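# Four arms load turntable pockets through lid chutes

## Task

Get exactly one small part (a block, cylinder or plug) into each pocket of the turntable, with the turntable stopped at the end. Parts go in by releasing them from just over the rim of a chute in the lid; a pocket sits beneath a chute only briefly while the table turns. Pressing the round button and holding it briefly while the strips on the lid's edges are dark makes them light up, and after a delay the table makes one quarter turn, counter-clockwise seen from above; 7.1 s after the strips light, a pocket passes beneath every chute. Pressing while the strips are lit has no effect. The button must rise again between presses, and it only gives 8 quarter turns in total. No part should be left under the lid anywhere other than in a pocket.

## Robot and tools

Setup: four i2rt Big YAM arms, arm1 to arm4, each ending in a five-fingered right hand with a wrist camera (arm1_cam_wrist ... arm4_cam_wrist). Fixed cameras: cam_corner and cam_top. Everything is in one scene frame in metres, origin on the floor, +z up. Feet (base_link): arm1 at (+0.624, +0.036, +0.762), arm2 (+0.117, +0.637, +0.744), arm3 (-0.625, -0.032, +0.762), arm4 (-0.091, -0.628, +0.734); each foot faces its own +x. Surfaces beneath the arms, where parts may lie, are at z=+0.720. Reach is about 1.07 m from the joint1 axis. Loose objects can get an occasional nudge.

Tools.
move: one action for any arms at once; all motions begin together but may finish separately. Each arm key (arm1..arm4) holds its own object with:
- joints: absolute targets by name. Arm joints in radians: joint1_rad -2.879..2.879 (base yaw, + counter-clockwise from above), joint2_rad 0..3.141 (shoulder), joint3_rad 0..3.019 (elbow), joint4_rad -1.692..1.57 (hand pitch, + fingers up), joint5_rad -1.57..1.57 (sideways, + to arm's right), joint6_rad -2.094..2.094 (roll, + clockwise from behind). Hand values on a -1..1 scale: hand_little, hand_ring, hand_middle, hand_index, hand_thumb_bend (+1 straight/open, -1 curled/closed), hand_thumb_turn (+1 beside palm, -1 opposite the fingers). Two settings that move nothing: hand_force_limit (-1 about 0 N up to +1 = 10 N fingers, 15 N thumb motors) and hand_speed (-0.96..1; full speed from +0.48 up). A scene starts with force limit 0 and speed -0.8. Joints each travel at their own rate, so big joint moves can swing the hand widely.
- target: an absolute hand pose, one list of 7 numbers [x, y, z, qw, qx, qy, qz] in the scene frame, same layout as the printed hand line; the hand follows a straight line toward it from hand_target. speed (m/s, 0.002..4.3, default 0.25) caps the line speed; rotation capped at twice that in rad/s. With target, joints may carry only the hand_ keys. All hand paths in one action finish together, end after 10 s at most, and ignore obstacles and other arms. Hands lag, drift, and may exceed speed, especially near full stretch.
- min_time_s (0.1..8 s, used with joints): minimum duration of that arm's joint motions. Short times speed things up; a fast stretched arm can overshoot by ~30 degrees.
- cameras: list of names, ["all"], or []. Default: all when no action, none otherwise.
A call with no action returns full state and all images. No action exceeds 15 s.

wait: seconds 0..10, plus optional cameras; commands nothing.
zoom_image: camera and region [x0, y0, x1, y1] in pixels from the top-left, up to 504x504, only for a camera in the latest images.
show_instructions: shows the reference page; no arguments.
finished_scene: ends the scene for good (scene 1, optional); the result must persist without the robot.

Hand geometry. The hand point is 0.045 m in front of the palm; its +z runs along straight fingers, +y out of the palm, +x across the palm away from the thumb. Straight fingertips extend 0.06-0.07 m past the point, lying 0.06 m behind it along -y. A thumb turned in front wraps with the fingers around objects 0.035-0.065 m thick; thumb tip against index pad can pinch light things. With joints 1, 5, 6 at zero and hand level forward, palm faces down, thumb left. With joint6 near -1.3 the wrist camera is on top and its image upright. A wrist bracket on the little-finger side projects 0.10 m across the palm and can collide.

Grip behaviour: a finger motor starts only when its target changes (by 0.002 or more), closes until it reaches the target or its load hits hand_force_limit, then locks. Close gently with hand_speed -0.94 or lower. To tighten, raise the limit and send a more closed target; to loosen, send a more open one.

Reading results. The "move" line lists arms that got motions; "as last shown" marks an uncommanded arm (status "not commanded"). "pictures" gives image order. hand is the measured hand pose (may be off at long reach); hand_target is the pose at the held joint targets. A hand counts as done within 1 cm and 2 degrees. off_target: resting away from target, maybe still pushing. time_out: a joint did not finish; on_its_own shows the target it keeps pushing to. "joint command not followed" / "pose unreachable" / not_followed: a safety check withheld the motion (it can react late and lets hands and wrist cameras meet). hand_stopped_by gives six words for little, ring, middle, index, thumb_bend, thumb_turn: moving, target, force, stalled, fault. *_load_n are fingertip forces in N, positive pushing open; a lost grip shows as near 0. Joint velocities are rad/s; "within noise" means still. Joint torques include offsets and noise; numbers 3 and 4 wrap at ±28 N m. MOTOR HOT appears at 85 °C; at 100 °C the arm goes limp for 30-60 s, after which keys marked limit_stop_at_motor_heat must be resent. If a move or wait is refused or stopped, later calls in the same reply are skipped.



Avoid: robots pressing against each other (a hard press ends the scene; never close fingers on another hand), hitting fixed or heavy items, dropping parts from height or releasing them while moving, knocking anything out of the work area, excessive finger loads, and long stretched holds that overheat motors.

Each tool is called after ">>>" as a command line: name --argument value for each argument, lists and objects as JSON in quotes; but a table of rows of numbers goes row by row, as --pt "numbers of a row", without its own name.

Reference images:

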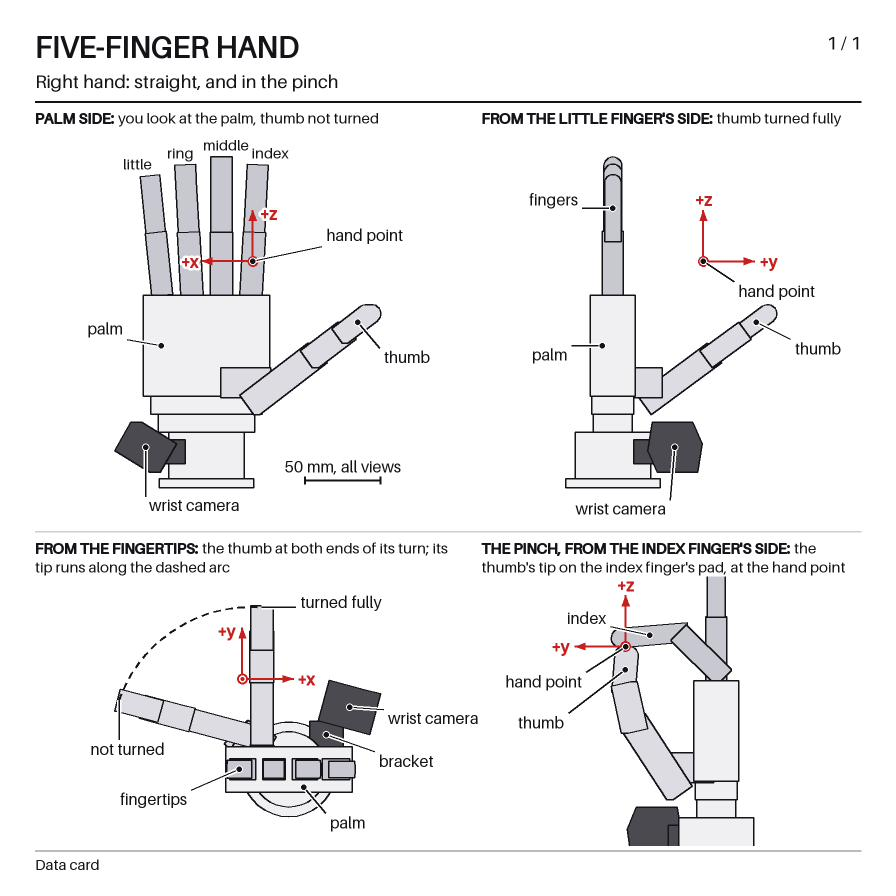

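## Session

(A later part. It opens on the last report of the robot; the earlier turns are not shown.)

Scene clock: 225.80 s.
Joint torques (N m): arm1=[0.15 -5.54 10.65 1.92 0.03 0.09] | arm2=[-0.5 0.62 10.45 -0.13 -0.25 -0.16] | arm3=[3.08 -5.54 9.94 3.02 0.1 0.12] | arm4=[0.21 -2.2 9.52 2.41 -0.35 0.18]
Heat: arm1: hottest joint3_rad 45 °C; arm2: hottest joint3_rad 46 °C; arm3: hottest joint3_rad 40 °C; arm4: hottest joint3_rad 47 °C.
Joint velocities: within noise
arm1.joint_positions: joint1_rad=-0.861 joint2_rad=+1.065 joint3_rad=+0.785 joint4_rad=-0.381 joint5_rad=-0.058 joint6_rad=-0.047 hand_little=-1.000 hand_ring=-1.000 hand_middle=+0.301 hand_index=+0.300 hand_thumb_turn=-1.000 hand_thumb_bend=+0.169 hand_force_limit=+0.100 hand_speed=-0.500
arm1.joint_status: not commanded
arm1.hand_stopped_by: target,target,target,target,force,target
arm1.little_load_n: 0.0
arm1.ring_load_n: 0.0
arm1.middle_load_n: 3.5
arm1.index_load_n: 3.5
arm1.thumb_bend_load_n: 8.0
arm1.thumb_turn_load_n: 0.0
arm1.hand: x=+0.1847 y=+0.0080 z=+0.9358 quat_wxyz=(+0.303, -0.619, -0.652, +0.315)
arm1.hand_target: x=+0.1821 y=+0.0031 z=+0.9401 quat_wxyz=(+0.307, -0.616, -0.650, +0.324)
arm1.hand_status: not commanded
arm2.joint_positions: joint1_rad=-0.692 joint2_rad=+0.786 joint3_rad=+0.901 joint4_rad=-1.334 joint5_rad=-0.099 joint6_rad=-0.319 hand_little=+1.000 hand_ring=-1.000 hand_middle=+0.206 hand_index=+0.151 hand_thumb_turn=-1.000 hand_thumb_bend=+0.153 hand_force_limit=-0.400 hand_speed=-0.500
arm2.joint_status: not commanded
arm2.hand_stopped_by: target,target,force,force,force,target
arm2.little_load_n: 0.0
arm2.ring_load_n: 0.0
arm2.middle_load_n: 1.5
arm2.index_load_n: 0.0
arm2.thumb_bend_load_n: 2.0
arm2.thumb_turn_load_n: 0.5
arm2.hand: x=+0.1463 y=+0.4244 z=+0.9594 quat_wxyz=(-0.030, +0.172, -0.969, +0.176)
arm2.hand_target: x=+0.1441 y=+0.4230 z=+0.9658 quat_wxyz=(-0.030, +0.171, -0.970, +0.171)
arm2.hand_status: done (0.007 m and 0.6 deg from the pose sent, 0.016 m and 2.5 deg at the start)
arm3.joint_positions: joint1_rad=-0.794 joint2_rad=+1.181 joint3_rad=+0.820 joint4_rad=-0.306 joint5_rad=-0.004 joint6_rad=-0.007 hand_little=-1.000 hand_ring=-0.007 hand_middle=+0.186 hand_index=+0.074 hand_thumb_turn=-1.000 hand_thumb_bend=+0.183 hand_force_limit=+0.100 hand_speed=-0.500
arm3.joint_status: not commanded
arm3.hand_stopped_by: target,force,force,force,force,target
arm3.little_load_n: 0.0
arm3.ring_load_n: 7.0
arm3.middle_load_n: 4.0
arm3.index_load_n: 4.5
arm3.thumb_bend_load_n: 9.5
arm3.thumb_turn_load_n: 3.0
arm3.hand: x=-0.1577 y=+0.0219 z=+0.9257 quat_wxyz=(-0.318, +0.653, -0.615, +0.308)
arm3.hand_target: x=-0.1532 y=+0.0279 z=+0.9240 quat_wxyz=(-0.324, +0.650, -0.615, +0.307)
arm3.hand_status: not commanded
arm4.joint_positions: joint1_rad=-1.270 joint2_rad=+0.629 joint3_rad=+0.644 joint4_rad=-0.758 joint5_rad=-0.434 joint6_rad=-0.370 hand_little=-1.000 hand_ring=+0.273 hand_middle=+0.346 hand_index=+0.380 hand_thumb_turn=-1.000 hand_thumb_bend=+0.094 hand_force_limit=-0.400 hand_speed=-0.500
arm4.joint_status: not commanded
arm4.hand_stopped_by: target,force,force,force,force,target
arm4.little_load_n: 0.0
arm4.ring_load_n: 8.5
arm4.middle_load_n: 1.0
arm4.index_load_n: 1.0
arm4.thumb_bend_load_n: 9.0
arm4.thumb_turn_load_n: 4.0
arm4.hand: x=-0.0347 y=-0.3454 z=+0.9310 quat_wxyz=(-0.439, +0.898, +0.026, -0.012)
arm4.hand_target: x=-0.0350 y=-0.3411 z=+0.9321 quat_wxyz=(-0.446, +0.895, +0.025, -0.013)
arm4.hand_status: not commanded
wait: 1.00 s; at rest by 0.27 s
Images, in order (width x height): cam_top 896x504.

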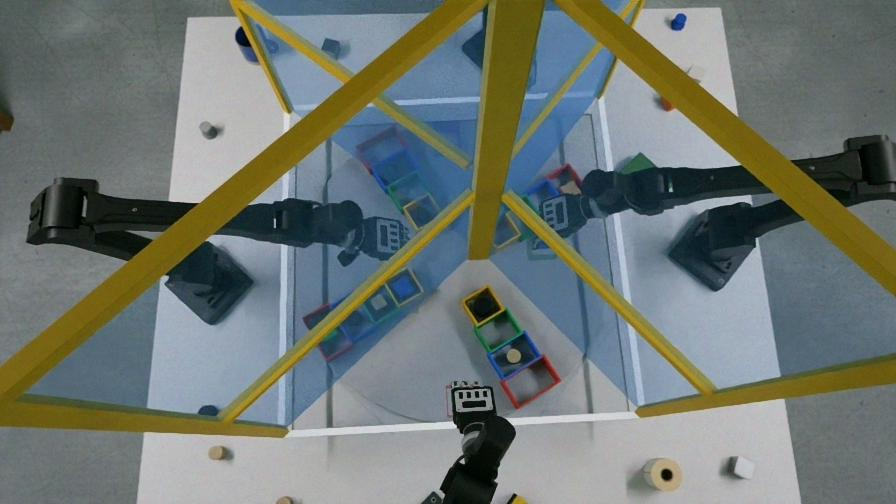

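>>> move --arm2 '{"target":[0.144,0.423,0.985,-0.0302,0.1710,-0.9699,0.1710],"speed":0.2}'

>>> move --arm2 '{"target":[0.005,0.310,0.970,0.0121,-0.0242,0.8946,-0.446],"speed":0.25,"joints":{"hand_little":-1}}'

>>> move --arm2 '{"target":[-0.006,0.295,0.932,0.0121,-0.0242,0.8946,-0.446],"speed":0.1}' --cameras '["all"]'

Scene clock: 228.30 s.
Joint torques (N m): arm1=[0.38 -5.66 10.63 1.91 0.04 0.1] | arm2=[-0.09 0.32 11.79 0.29 -0.23 -0.14] | arm3=[2.9 -5.25 9.91 3.03 0.11 0.1] | arm4=[0.21 -2.2 9.52 2.44 -0.35 0.18]
Heat: arm1: hottest joint3_rad 45 °C; arm2: hottest joint3_rad 46 °C; arm3: hottest joint3_rad 40 °C; arm4: hottest joint3_rad 47 °C.
move: arm2 off_target
Joint velocities: within noise
arm1, arm3, arm4: as last shown
arm1.middle_load_n: 3.0
arm2.joint_positions: joint1_rad=-0.692 joint2_rad=+0.797 joint3_rad=+0.935 joint4_rad=-1.393 joint5_rad=-0.099 joint6_rad=-0.319 hand_little=+1.000 hand_ring=-1.000 hand_middle=+0.206 hand_index=+0.151 hand_thumb_turn=-1.000 hand_thumb_bend=+0.153 hand_force_limit=-0.400 hand_speed=-0.500
arm2.joint_status: not commanded
arm2.hand_stopped_by: target,target,force,force,force,target
arm2.little_load_n: 0.0
arm2.ring_load_n: 0.0
arm2.middle_load_n: 1.5
arm2.index_load_n: 0.0
arm2.thumb_bend_load_n: 2.0
arm2.thumb_turn_load_n: 0.0
arm2.hand: x=+0.1460 y=+0.4316 z=+0.9700 quat_wxyz=(-0.033, +0.172, -0.972, +0.159)
arm2.hand_target: x=+0.1441 y=+0.4233 z=+0.9847 quat_wxyz=(-0.030, +0.171, -0.970, +0.171)
arm2.hand_status: off_target (0.017 m and 1.4 deg from the pose sent, 0.026 m and 0.7 deg at the start)
arm3.middle_load_n: 4.5
arm3.index_load_n: 5.0
arm3.thumb_turn_load_n: 3.5
arm4.ring_load_n: 8.0
arm4.thumb_turn_load_n: 3.5
pictures: none

Scene clock: 230.33 s.
Joint torques (N m): arm1=[0.32 -5.54 10.67 1.92 0.04 0.08] | arm2=[0.03 -1.03 8.39 1.89 -0.53 0.09] | arm3=[3.02 -5.42 9.96 3.03 0.09 0.12] | arm4=[0.21 -2.26 9.51 2.43 -0.35 0.18]
Heat: arm1: hottest joint3_rad 45 °C; arm2: hottest joint3_rad 46 °C; arm3: hottest joint3_rad 40 °C; arm4: hottest joint3_rad 47 °C.
move: arm2 done
Joint velocities: within noise
arm1, arm3, arm4: as last shown
arm1.middle_load_n: 3.5
arm2.joint_positions: joint1_rad=-1.311 joint2_rad=+0.816 joint3_rad=+0.810 joint4_rad=-0.739 joint5_rad=-0.505 joint6_rad=-0.457 hand_little=-1.000 hand_ring=-1.000 hand_middle=+0.206 hand_index=+0.151 hand_thumb_turn=-1.000 hand_thumb_bend=+0.153 hand_force_limit=-0.400 hand_speed=-0.500
arm2.joint_status: all done
arm2.hand_stopped_by: target,target,force,force,force,target
arm2.little_load_n: 0.0
arm2.ring_load_n: 0.0
arm2.middle_load_n: 1.5
arm2.index_load_n: 0.0
arm2.thumb_bend_load_n: 2.0
arm2.thumb_turn_load_n: 0.0
arm2.hand: x=+0.0062 y=+0.3112 z=+0.9747 quat_wxyz=(-0.008, +0.033, -0.894, +0.447)
arm2.hand_target: x=+0.0050 y=+0.3101 z=+0.9701 quat_wxyz=(-0.012, +0.024, -0.895, +0.446)
arm2.hand_status: done (0.005 m and 1.1 deg from the pose sent, 0.186 m and 38.2 deg at the start)
arm3.thumb_turn_load_n: 3.0
arm4.ring_load_n: 8.5
pictures: none

Scene clock: 231.43 s.
Joint torques (N m): arm1=[0.32 -5.66 10.71 1.91 0.03 0.08] | arm2=[-0.5 -1.61 8.42 1.94 -0.52 0.07] | arm3=[2.73 -5.36 9.94 3.08 0.11 0.11] | arm4=[0.21 -2.26 9.51 2.43 -0.36 0.18]
Heat: arm1: hottest joint3_rad 45 °C; arm2: hottest joint3_rad 46 °C; arm3: hottest joint3_rad 40 °C; arm4: hottest joint3_rad 47 °C.
move: arm2 done
Joint velocities: within noise
arm1, arm3, arm4: as last shown
arm1.middle_load_n: 3.0
arm2.joint_positions: joint1_rad=-1.311 joint2_rad=+0.890 joint3_rad=+0.744 joint4_rad=-0.604 joint5_rad=-0.507 joint6_rad=-0.457 hand_little=-1.000 hand_ring=-1.000 hand_middle=+0.206 hand_index=+0.151 hand_thumb_turn=-1.000 hand_thumb_bend=+0.153 hand_force_limit=-0.400 hand_speed=-0.500
arm2.joint_status: not commanded
arm2.hand_stopped_by: target,target,force,force,force,target
arm2.little_load_n: 0.0
arm2.ring_load_n: 0.0
arm2.middle_load_n: 1.5
arm2.index_load_n: 0.0
arm2.thumb_bend_load_n: 2.0
arm2.thumb_turn_load_n: 0.5
arm2.hand: x=-0.0037 y=+0.2956 z=+0.9355 quat_wxyz=(-0.010, +0.033, -0.895, +0.445)
arm2.hand_target: x=-0.0059 y=+0.2951 z=+0.9319 quat_wxyz=(-0.012, +0.024, -0.895, +0.446)
arm2.hand_status: done (0.004 m and 1.0 deg from the pose sent, 0.047 m and 1.1 deg at the start)
arm3.middle_load_n: 4.0
arm3.thumb_bend_load_n: 10.0
arm4.ring_load_n: 8.0
arm4.thumb_turn_load_n: 4.0
pictures: arm1_cam_wrist, arm2_cam_wrist, arm3_cam_wrist, arm4_cam_wrist, cam_corner, cam_top
Images, in order (width x height): arm1_cam_wrist 616x616, arm2_cam_wrist 616x616, arm3_cam_wrist 616x616, arm4_cam_wrist 616x616, cam_corner 896x504, cam_top 896x504.

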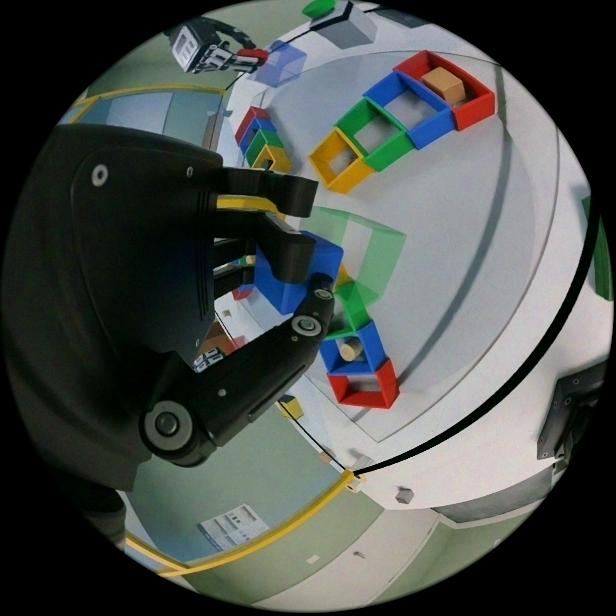

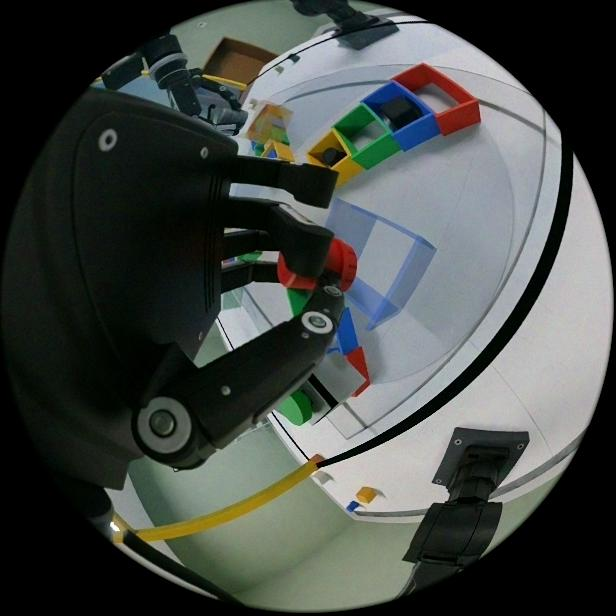

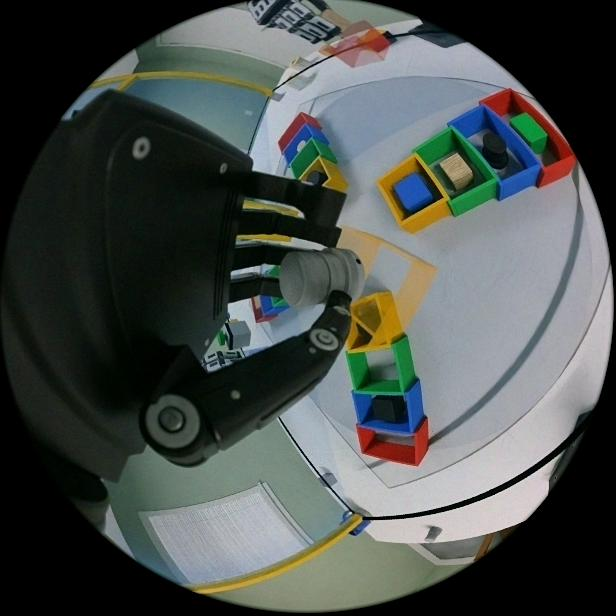

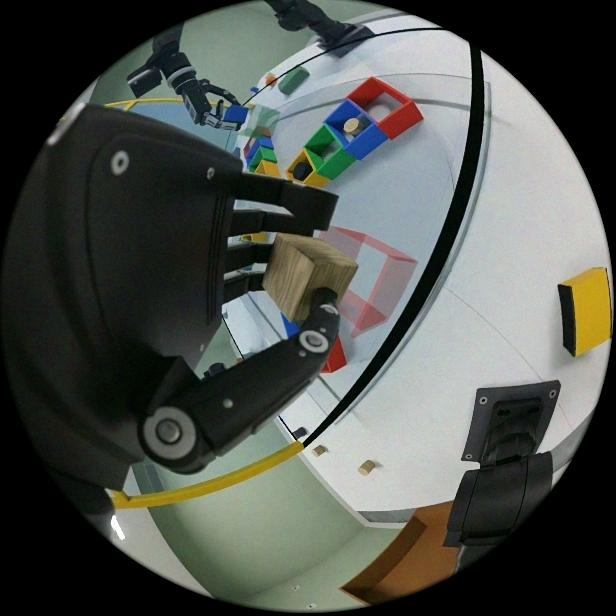

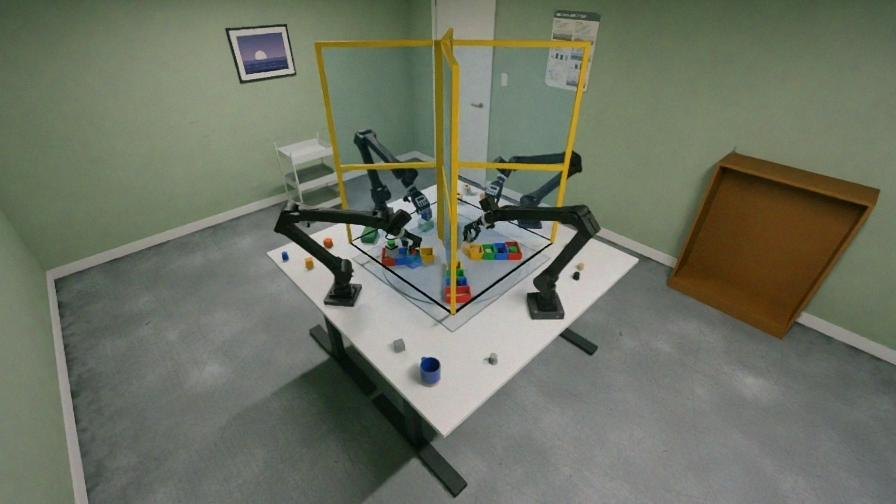

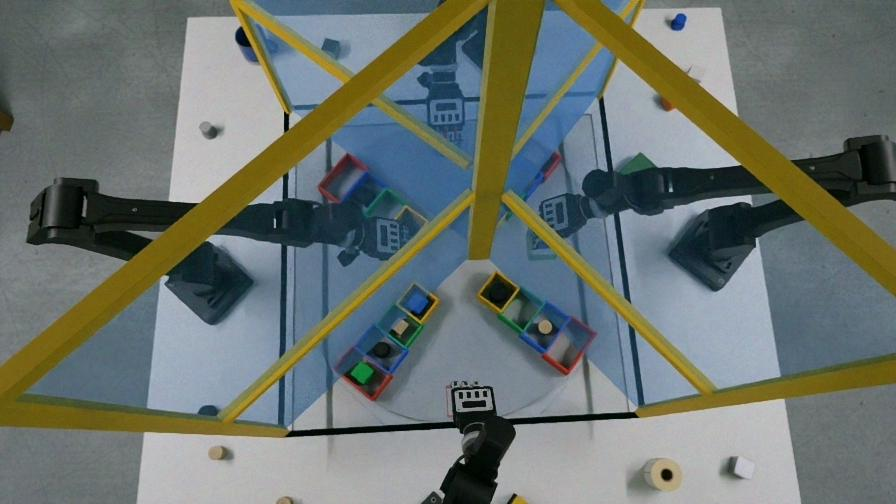

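>>> zoom_image --camera "arm1_cam_wrist" --region '[230, 30, 310, 110]'

>>> zoom_image --camera "arm2_cam_wrist" --region '[250, 190, 450, 340]'

>>> zoom_image --camera "arm4_cam_wrist" --region '[215, 90, 295, 170]'

>>> zoom_image --camera "arm1_cam_wrist" --region '[240, 200, 440, 350]'

>>> zoom_image --camera "cam_top" --region '[420, 90, 470, 160]'

>>> zoom_image --camera "cam_top" --region '[510, 180, 580, 270]'

>>> zoom_image --camera "cam_corner" --region '[400, 205, 440, 265]'

Scaled by 6.300 from the camera's image (finer frame: 880x880).

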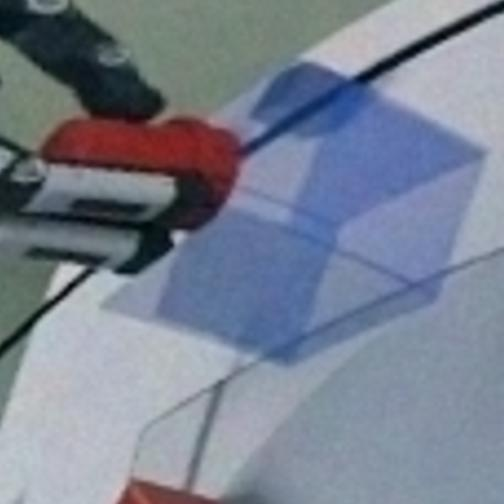

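Scaled by 2.520 from the camera's image (finer frame: 880x880).

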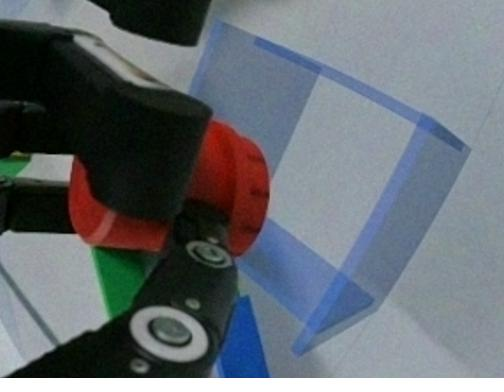

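Scaled by 6.300 from the camera's image (finer frame: 880x880).

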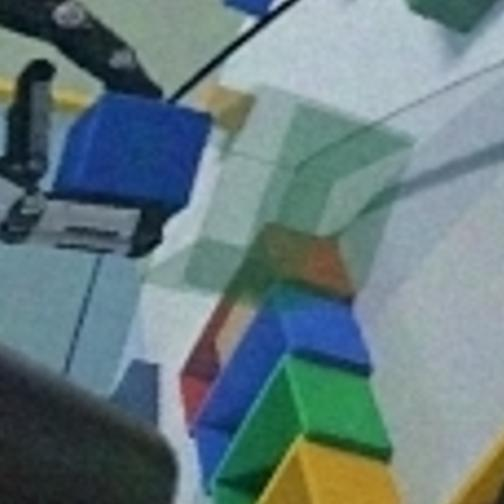

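Scaled by 2.520 from the camera's image (finer frame: 880x880).

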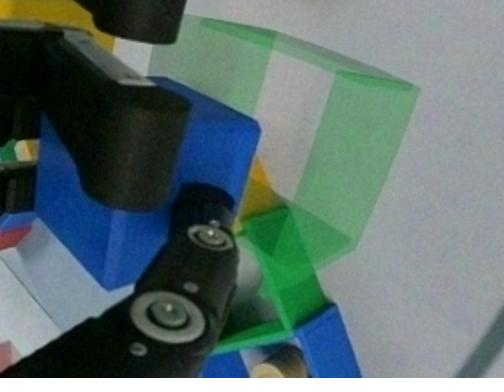

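Scaled by 7.200 from the camera's image (finer frame: 1280x720).

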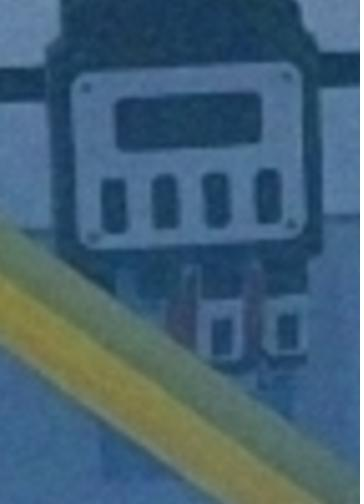

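Scaled by 5.600 from the camera's image (finer frame: 1280x720).

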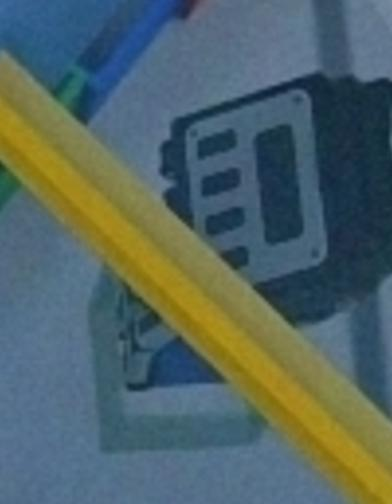

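Scaled by 8.400 from the camera's image (finer frame: 1280x720).

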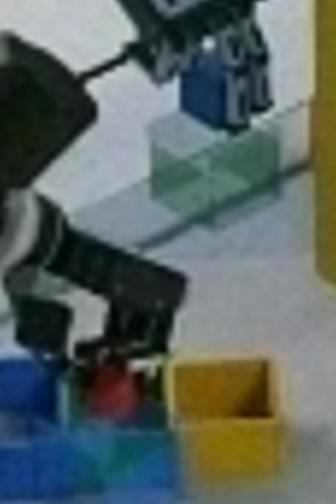

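>>> move --arm2 '{"target":[0.005,0.310,0.985,0.0121,-0.0242,0.8946,-0.446],"speed":0.2}'

>>> move --arm2 '{"target":[0.144,0.423,0.975,-0.0302,0.1710,-0.9699,0.1710],"speed":0.25,"joints":{"hand_little":1}}'

>>> move --arm2 '{"target":[0.144,0.423,0.941,-0.0302,0.1710,-0.9699,0.1710],"speed":0.08}' --cameras '["arm2_cam_wrist","cam_corner"]'

Scene clock: 236.40 s.
Joint torques (N m): arm1=[0.21 -5.54 10.66 1.94 0.04 0.08] | arm2=[-0.03 -1.67 12.29 0.96 -0.45 0.06] | arm3=[2.96 -5.54 9.91 3.08 0.1 0.11] | arm4=[0.15 -2.2 9.51 2.43 -0.35 0.18]
Heat: arm1: hottest joint3_rad 45 °C; arm2: hottest joint3_rad 46 °C; arm3: hottest joint3_rad 40 °C; arm4: hottest joint3_rad 47 °C.
move: arm2 off_target
Joint velocities: within noise
arm1, arm3, arm4: as last shown
arm2.joint_positions: joint1_rad=-1.311 joint2_rad=+0.822 joint3_rad=+0.798 joint4_rad=-0.757 joint5_rad=-0.507 joint6_rad=-0.454 hand_little=-1.000 hand_ring=-1.000 hand_middle=+0.206 hand_index=+0.151 hand_thumb_turn=-1.000 hand_thumb_bend=+0.153 hand_force_limit=-0.400 hand_speed=-0.500
arm2.joint_status: not commanded
arm2.hand_stopped_by: target,target,force,force,force,target
arm2.little_load_n: 0.0
arm2.ring_load_n: 0.0
arm2.middle_load_n: 1.5
arm2.index_load_n: 0.0
arm2.thumb_bend_load_n: 2.0
arm2.thumb_turn_load_n: 0.5
arm2.hand: x=+0.0103 y=+0.3160 z=+0.9648 quat_wxyz=(-0.019, +0.027, -0.900, +0.434)
arm2.hand_target: x=+0.0053 y=+0.3104 z=+0.9848 quat_wxyz=(-0.012, +0.024, -0.895, +0.446)
arm2.hand_status: off_target (0.022 m and 1.8 deg from the pose sent, 0.052 m and 1.0 deg at the start)
arm3.middle_load_n: 4.5
arm3.thumb_bend_load_n: 9.5
arm3.thumb_turn_load_n: 3.5
arm4.index_load_n: 0.5
pictures: none

Scene clock: 238.53 s.
Joint torques (N m): arm1=[0.44 -5.54 10.67 1.87 0.04 0.08] | arm2=[2.78 0.67 12.01 0.66 -1.09 -0.03] | arm3=[3.02 -5.54 9.98 3.07 0.1 0.11] | arm4=[0.21 -2.26 9.51 2.43 -0.35 0.18]
Heat: arm1: hottest joint3_rad 45 °C; arm2: hottest joint3_rad 46 °C; arm3: hottest joint3_rad 40 °C; arm4: hottest joint3_rad 47 °C.
move: arm2 off_target
Joint velocities: within noise
arm1, arm3, arm4: as last shown
arm1.middle_load_n: 3.5
arm2.joint_positions: joint1_rad=-0.730 joint2_rad=+0.788 joint3_rad=+0.904 joint4_rad=-1.379 joint5_rad=-0.079 joint6_rad=-0.335 hand_little=+0.999 hand_ring=-1.000 hand_middle=+0.206 hand_index=+0.151 hand_thumb_turn=-1.000 hand_thumb_bend=+0.153 hand_force_limit=-0.400 hand_speed=-0.500
arm2.joint_status: all done
arm2.hand_stopped_by: target,target,force,force,force,target
arm2.little_load_n: -3.0
arm2.ring_load_n: 0.0
arm2.middle_load_n: 1.5
arm2.index_load_n: 0.0
arm2.thumb_bend_load_n: 1.5
arm2.thumb_turn_load_n: 0.5
arm2.hand: x=+0.1335 y=+0.4344 z=+0.9587 quat_wxyz=(-0.019, +0.159, -0.975, +0.154)
arm2.hand_target: x=+0.1435 y=+0.4237 z=+0.9747 quat_wxyz=(-0.030, +0.171, -0.970, +0.171)
arm2.hand_status: off_target (0.023 m and 2.8 deg from the pose sent, 0.172 m and 35.4 deg at the start)
arm3.index_load_n: 4.5
arm3.thumb_turn_load_n: 3.0
arm4.thumb_bend_load_n: 9.5
arm4.thumb_turn_load_n: 3.5
pictures: none

Scene clock: 239.53 s.
Joint torques (N m): arm1=[0.32 -5.6 10.71 1.91 0.04 0.09] | arm2=[2.32 1.14 7.01 2.47 -1.17 -0.12] | arm3=[2.9 -5.3 9.95 3.07 0.1 0.11] | arm4=[0.21 -2.26 9.51 2.43 -0.35 0.18]
Heat: arm1: hottest joint3_rad 45 °C; arm2: hottest joint3_rad 46 °C; arm3: hottest joint3_rad 40 °C; arm4: hottest joint3_rad 47 °C.
move: arm2 off_target
Joint velocities: within noise
arm1, arm3, arm4: as last shown
arm2.joint_positions: joint1_rad=-0.730 joint2_rad=+0.776 joint3_rad=+0.877 joint4_rad=-1.340 joint5_rad=-0.076 joint6_rad=-0.326 hand_little=+0.999 hand_ring=-1.000 hand_middle=+0.206 hand_index=+0.151 hand_thumb_turn=-1.000 hand_thumb_bend=+0.153 hand_force_limit=-0.400 hand_speed=-0.500
arm2.joint_status: not commanded
arm2.hand_stopped_by: target,target,force,force,force,target
arm2.little_load_n: -6.5
arm2.ring_load_n: 0.0
arm2.middle_load_n: 1.5
arm2.index_load_n: 0.0
arm2.thumb_bend_load_n: 1.5
arm2.thumb_turn_load_n: 0.0
arm2.hand: x=+0.1336 y=+0.4313 z=+0.9507 quat_wxyz=(-0.016, +0.155, -0.974, +0.165)
arm2.hand_target: x=+0.1436 y=+0.4240 z=+0.9415 quat_wxyz=(-0.030, +0.171, -0.970, +0.171)
arm2.hand_status: off_target (0.016 m and 2.6 deg from the pose sent, 0.024 m and 2.8 deg at the start)
arm3.index_load_n: 5.0
arm4.ring_load_n: 8.5
arm4.index_load_n: 1.0
arm4.thumb_bend_load_n: 9.0
arm4.thumb_turn_load_n: 4.0
Images, in order (width x height): arm2_cam_wrist 616x616, cam_corner 896x504.

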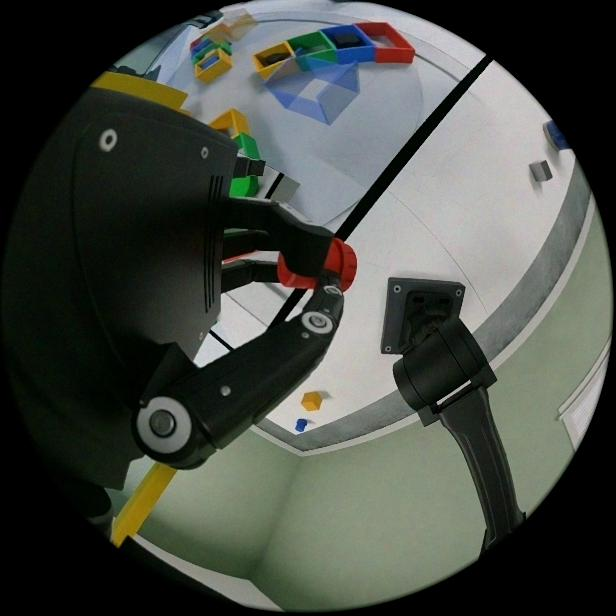

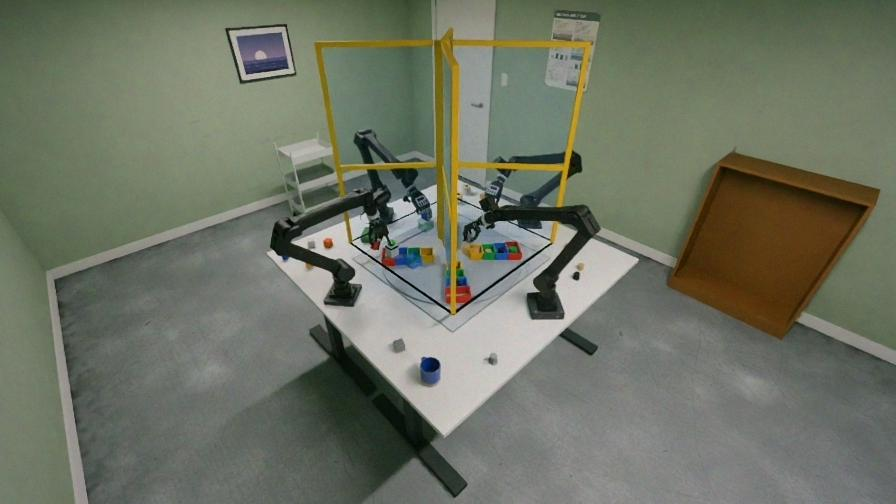

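>>> move --arm2 '{"target":[0.136,0.433,0.998,-0.0302,0.1710,-0.9699,0.1710],"speed":0.15}'

>>> move --arm2 '{"target":[0.148,0.421,0.990,-0.0302,0.1710,-0.9699,0.1710],"speed":0.1}' --cameras '["arm2_cam_wrist","cam_corner"]'

>>> zoom_image --camera "arm2_cam_wrist" --region '[210, 120, 330, 240]'

>>> zoom_image --camera "cam_corner" --region '[370, 205, 430, 265]'

Scene clock: 240.97 s.
Joint torques (N m): arm1=[0.38 -5.6 10.66 1.88 0.05 0.1] | arm2=[-0.26 0.26 11.44 0.31 -0.29 -0.21] | arm3=[3.08 -5.42 10 3.07 0.1 0.12] | arm4=[0.21 -2.2 9.51 2.44 -0.35 0.18]
Heat: arm1: hottest joint3_rad 45 °C; arm2: hottest joint3_rad 46 °C; arm3: hottest joint3_rad 40 °C; arm4: hottest joint3_rad 47 °C.
move: arm2 off_target
Joint velocities: within noise
arm1, arm3, arm4: as last shown
arm1.ring_load_n: 0.5
arm1.middle_load_n: 3.0
arm2.joint_positions: joint1_rad=-0.730 joint2_rad=+0.780 joint3_rad=+0.967 joint4_rad=-1.444 joint5_rad=-0.110 joint6_rad=-0.348 hand_little=+0.999 hand_ring=-1.000 hand_middle=+0.206 hand_index=+0.151 hand_thumb_turn=-1.000 hand_thumb_bend=+0.153 hand_force_limit=-0.400 hand_speed=-0.500
arm2.joint_status: not commanded
arm2.hand_stopped_by: target,target,force,force,force,target
arm2.little_load_n: 0.0
arm2.ring_load_n: 0.0
arm2.middle_load_n: 1.5
arm2.index_load_n: 0.0
arm2.thumb_bend_load_n: 1.5
arm2.thumb_turn_load_n: 0.5
arm2.hand: x=+0.1384 y=+0.4395 z=+0.9847 quat_wxyz=(-0.032, +0.168, -0.972, +0.160)
arm2.hand_target: x=+0.1361 y=+0.4332 z=+0.9978 quat_wxyz=(-0.030, +0.171, -0.970, +0.171)
arm2.hand_status: off_target (0.015 m and 1.4 deg from the pose sent, 0.047 m and 2.6 deg at the start)
arm4.ring_load_n: 8.0
pictures: none

Scene clock: 242.00 s.
Joint torques (N m): arm1=[0.21 -5.48 10.7 1.88 0.04 0.08] | arm2=[1.2 -0.15 10.67 1.01 -0.05 0.11] | arm3=[2.9 -5.3 9.89 3.02 0.09 0.12] | arm4=[0.21 -2.2 9.51 2.44 -0.35 0.18]
Heat: arm1: hottest joint3_rad 45 °C; arm2: hottest joint3_rad 46 °C; arm3: hottest joint3_rad 40 °C; arm4: hottest joint3_rad 47 °C.
move: arm2 off_target
Joint velocities: within noise
arm1.joint_positions: joint1_rad=-0.861 joint2_rad=+1.065 joint3_rad=+0.785 joint4_rad=-0.381 joint5_rad=-0.058 joint6_rad=-0.047 hand_little=-1.000 hand_ring=-1.000 hand_middle=+0.301 hand_index=+0.300 hand_thumb_turn=-1.000 hand_thumb_bend=+0.169 hand_force_limit=+0.100 hand_speed=-0.500
arm1.joint_status: not commanded
arm1.hand_stopped_by: target,target,target,target,force,target
arm1.little_load_n: 0.0
arm1.ring_load_n: 0.5
arm1.middle_load_n: 3.5
arm1.index_load_n: 3.0
arm1.thumb_bend_load_n: 8.0
arm1.thumb_turn_load_n: 0.0
arm1.hand: x=+0.1847 y=+0.0080 z=+0.9358 quat_wxyz=(+0.303, -0.619, -0.652, +0.315)
arm1.hand_target: x=+0.1821 y=+0.0031 z=+0.9401 quat_wxyz=(+0.307, -0.616, -0.650, +0.324)
arm1.hand_status: not commanded
arm2.joint_positions: joint1_rad=-0.693 joint2_rad=+0.807 joint3_rad=+0.967 joint4_rad=-1.419 joint5_rad=-0.098 joint6_rad=-0.323 hand_little=+0.999 hand_ring=-1.000 hand_middle=+0.206 hand_index=+0.151 hand_thumb_turn=-1.000 hand_thumb_bend=+0.153 hand_force_limit=-0.400 hand_speed=-0.500
arm2.joint_status: not commanded
arm2.hand_stopped_by: target,target,force,force,force,target
arm2.little_load_n: 0.0
arm2.ring_load_n: 0.0
arm2.middle_load_n: 1.0
arm2.index_load_n: 0.0
arm2.thumb_bend_load_n: 2.0
arm2.thumb_turn_load_n: 0.5
arm2.hand: x=+0.1453 y=+0.4307 z=+0.9802 quat_wxyz=(-0.032, +0.173, -0.972, +0.157)
arm2.hand_target: x=+0.1479 y=+0.4213 z=+0.9900 quat_wxyz=(-0.030, +0.171, -0.970, +0.171)
arm2.hand_status: off_target (0.014 m and 1.6 deg from the pose sent, 0.022 m and 1.4 deg at the start)
arm3.joint_positions: joint1_rad=-0.794 joint2_rad=+1.181 joint3_rad=+0.820 joint4_rad=-0.306 joint5_rad=-0.004 joint6_rad=-0.007 hand_little=-1.000 hand_ring=-0.007 hand_middle=+0.186 hand_index=+0.074 hand_thumb_turn=-1.000 hand_thumb_bend=+0.183 hand_force_limit=+0.100 hand_speed=-0.500
arm3.joint_status: not commanded
arm3.hand_stopped_by: target,force,force,force,force,target
arm3.little_load_n: 0.0
arm3.ring_load_n: 7.0
arm3.middle_load_n: 4.5
arm3.index_load_n: 4.5
arm3.thumb_bend_load_n: 9.5
arm3.thumb_turn_load_n: 3.0
arm3.hand: x=-0.1577 y=+0.0219 z=+0.9257 quat_wxyz=(-0.318, +0.653, -0.615, +0.308)
arm3.hand_target: x=-0.1532 y=+0.0279 z=+0.9240 quat_wxyz=(-0.324, +0.650, -0.615, +0.307)
arm3.hand_status: not commanded
arm4.joint_positions: joint1_rad=-1.270 joint2_rad=+0.629 joint3_rad=+0.644 joint4_rad=-0.758 joint5_rad=-0.434 joint6_rad=-0.370 hand_little=-1.000 hand_ring=+0.273 hand_middle=+0.346 hand_index=+0.380 hand_thumb_turn=-1.000 hand_thumb_bend=+0.094 hand_force_limit=-0.400 hand_speed=-0.500
arm4.joint_status: not commanded
arm4.hand_stopped_by: target,force,force,force,force,target
arm4.little_load_n: 0.0
arm4.ring_load_n: 8.5
arm4.middle_load_n: 1.5
arm4.index_load_n: 1.0
arm4.thumb_bend_load_n: 9.5
arm4.thumb_turn_load_n: 4.0
arm4.hand: x=-0.0347 y=-0.3454 z=+0.9310 quat_wxyz=(-0.439, +0.898, +0.026, -0.012)
arm4.hand_target: x=-0.0350 y=-0.3411 z=+0.9321 quat_wxyz=(-0.446, +0.895, +0.025, -0.013)
arm4.hand_status: not commanded
Images, in order (width x height): arm2_cam_wrist 616x616, cam_corner 896x504.

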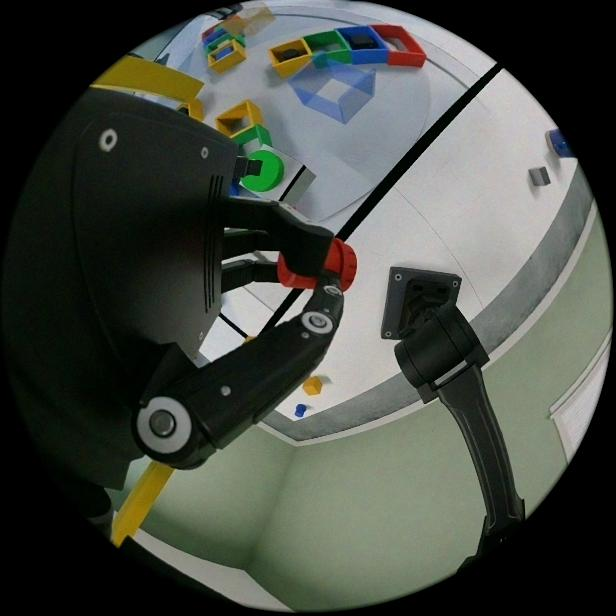

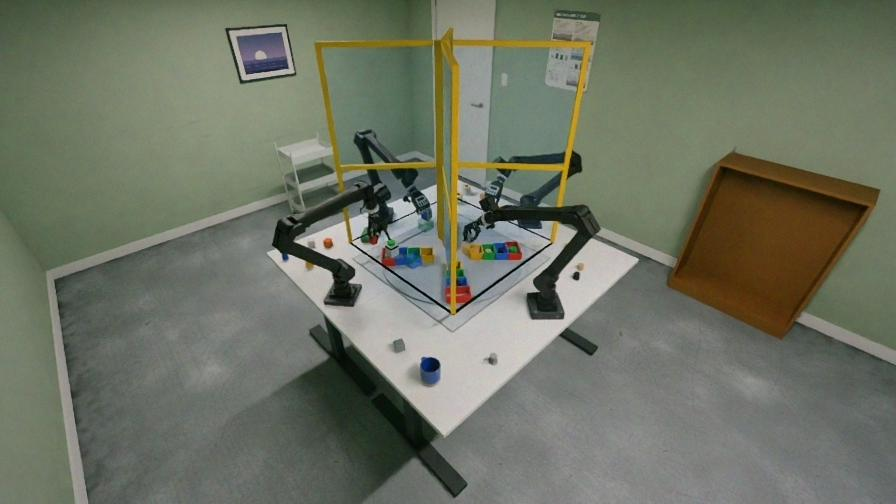

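Scaled by 4.200 from the camera's image (finer frame: 880x880).

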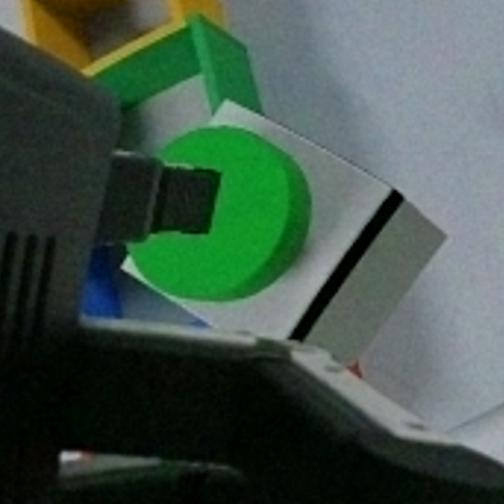

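Scaled by 8.400 from the camera's image (finer frame: 1280x720).

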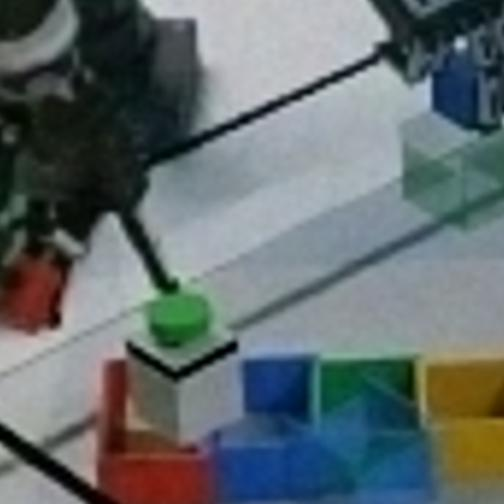

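>>> move --arm2 '{"target":[0.145,0.420,0.966,-0.0302,0.1710,-0.9699,0.1710],"speed":0.08}'

>>> move --arm2 '{"target":[0.144,0.422,0.943,-0.0302,0.1710,-0.9699,0.1710],"speed":0.08}' --cameras '["arm2_cam_wrist","cam_corner"]'

Scene clock: 243.27 s.
Joint torques (N m): arm1=[0.26 -5.54 10.69 1.92 0.04 0.09] | arm2=[-0.09 -0.38 7.91 1.14 -0.24 -0.07] | arm3=[2.9 -5.42 9.96 3 0.09 0.11] | arm4=[0.21 -2.2 9.51 2.43 -0.35 0.18]
Heat: arm1: hottest joint3_rad 45 °C; arm2: hottest joint3_rad 46 °C; arm3: hottest joint3_rad 40 °C; arm4: hottest joint3_rad 47 °C.
move: arm2 done
Joint velocities: within noise
arm1, arm3, arm4: as last shown
arm1.ring_load_n: 0.0
arm1.middle_load_n: 3.0
arm1.index_load_n: 3.5
arm2.joint_positions: joint1_rad=-0.693 joint2_rad=+0.807 joint3_rad=+0.937 joint4_rad=-1.361 joint5_rad=-0.098 joint6_rad=-0.322 hand_little=+0.999 hand_ring=-1.000 hand_middle=+0.206 hand_index=+0.151 hand_thumb_turn=-1.000 hand_thumb_bend=+0.153 hand_force_limit=-0.400 hand_speed=-0.500
arm2.joint_status: not commanded
arm2.hand_stopped_by: target,target,force,force,force,target
arm2.little_load_n: 0.0
arm2.ring_load_n: 0.0
arm2.middle_load_n: 1.5
arm2.index_load_n: 0.0
arm2.thumb_bend_load_n: 1.5
arm2.thumb_turn_load_n: 0.0
arm2.hand: x=+0.1456 y=+0.4214 z=+0.9695 quat_wxyz=(-0.030, +0.173, -0.970, +0.171)
arm2.hand_target: x=+0.1449 y=+0.4201 z=+0.9660 quat_wxyz=(-0.030, +0.171, -0.970, +0.171)
arm2.hand_status: done (0.004 m and 0.2 deg from the pose sent, 0.018 m and 1.6 deg at the start)
arm3.ring_load_n: 6.5
arm3.index_load_n: 5.0
arm3.thumb_turn_load_n: 3.5
arm4.middle_load_n: 1.0
arm4.thumb_bend_load_n: 9.0
arm4.thumb_turn_load_n: 3.5
pictures: none

Scene clock: 244.23 s.
Joint torques (N m): arm1=[0.32 -5.6 10.66 1.89 0.04 0.09] | arm2=[-0.44 0.56 6.42 1.29 -0.29 -0.13] | arm3=[2.84 -5.48 9.87 3.06 0.1 0.12] | arm4=[0.15 -2.2 9.51 2.44 -0.35 0.18]
Heat: arm1: hottest joint3_rad 45 °C; arm2: hottest joint3_rad 46 °C; arm3: hottest joint3_rad 40 °C; arm4: hottest joint3_rad 47 °C.
move: arm2 off_target
Joint velocities: within noise
arm1, arm3, arm4: as last shown
arm1.thumb_bend_load_n: 7.5
arm2.joint_positions: joint1_rad=-0.693 joint2_rad=+0.784 joint3_rad=+0.892 joint4_rad=-1.312 joint5_rad=-0.098 joint6_rad=-0.322 hand_little=+0.999 hand_ring=-1.000 hand_middle=+0.206 hand_index=+0.151 hand_thumb_turn=-1.000 hand_thumb_bend=+0.153 hand_force_limit=-0.400 hand_speed=-0.500
arm2.joint_status: not commanded
arm2.hand_stopped_by: target,target,force,force,force,target
arm2.little_load_n: -1.0
arm2.ring_load_n: 0.0
arm2.middle_load_n: 1.5
arm2.index_load_n: 0.0
arm2.thumb_bend_load_n: 2.0
arm2.thumb_turn_load_n: 0.5
arm2.hand: x=+0.1457 y=+0.4205 z=+0.9567 quat_wxyz=(-0.028, +0.173, -0.967, +0.184)
arm2.hand_target: x=+0.1440 y=+0.4225 z=+0.9433 quat_wxyz=(-0.030, +0.171, -0.970, +0.171)
arm2.hand_status: off_target (0.014 m and 1.5 deg from the pose sent, 0.027 m and 0.2 deg at the start)
arm3.ring_load_n: 7.0
arm3.middle_load_n: 4.0
arm3.thumb_turn_load_n: 3.0
arm4.middle_load_n: 1.5
arm4.thumb_turn_load_n: 4.0
Images, in order (width x height): arm2_cam_wrist 616x616, cam_corner 896x504.

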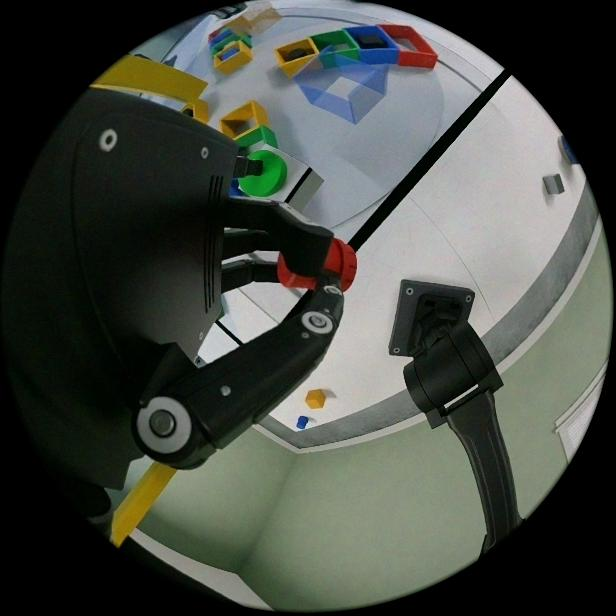

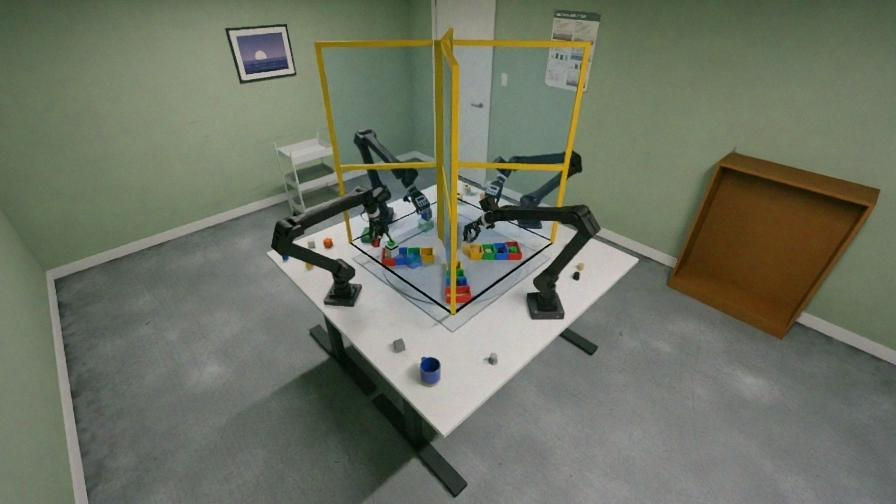

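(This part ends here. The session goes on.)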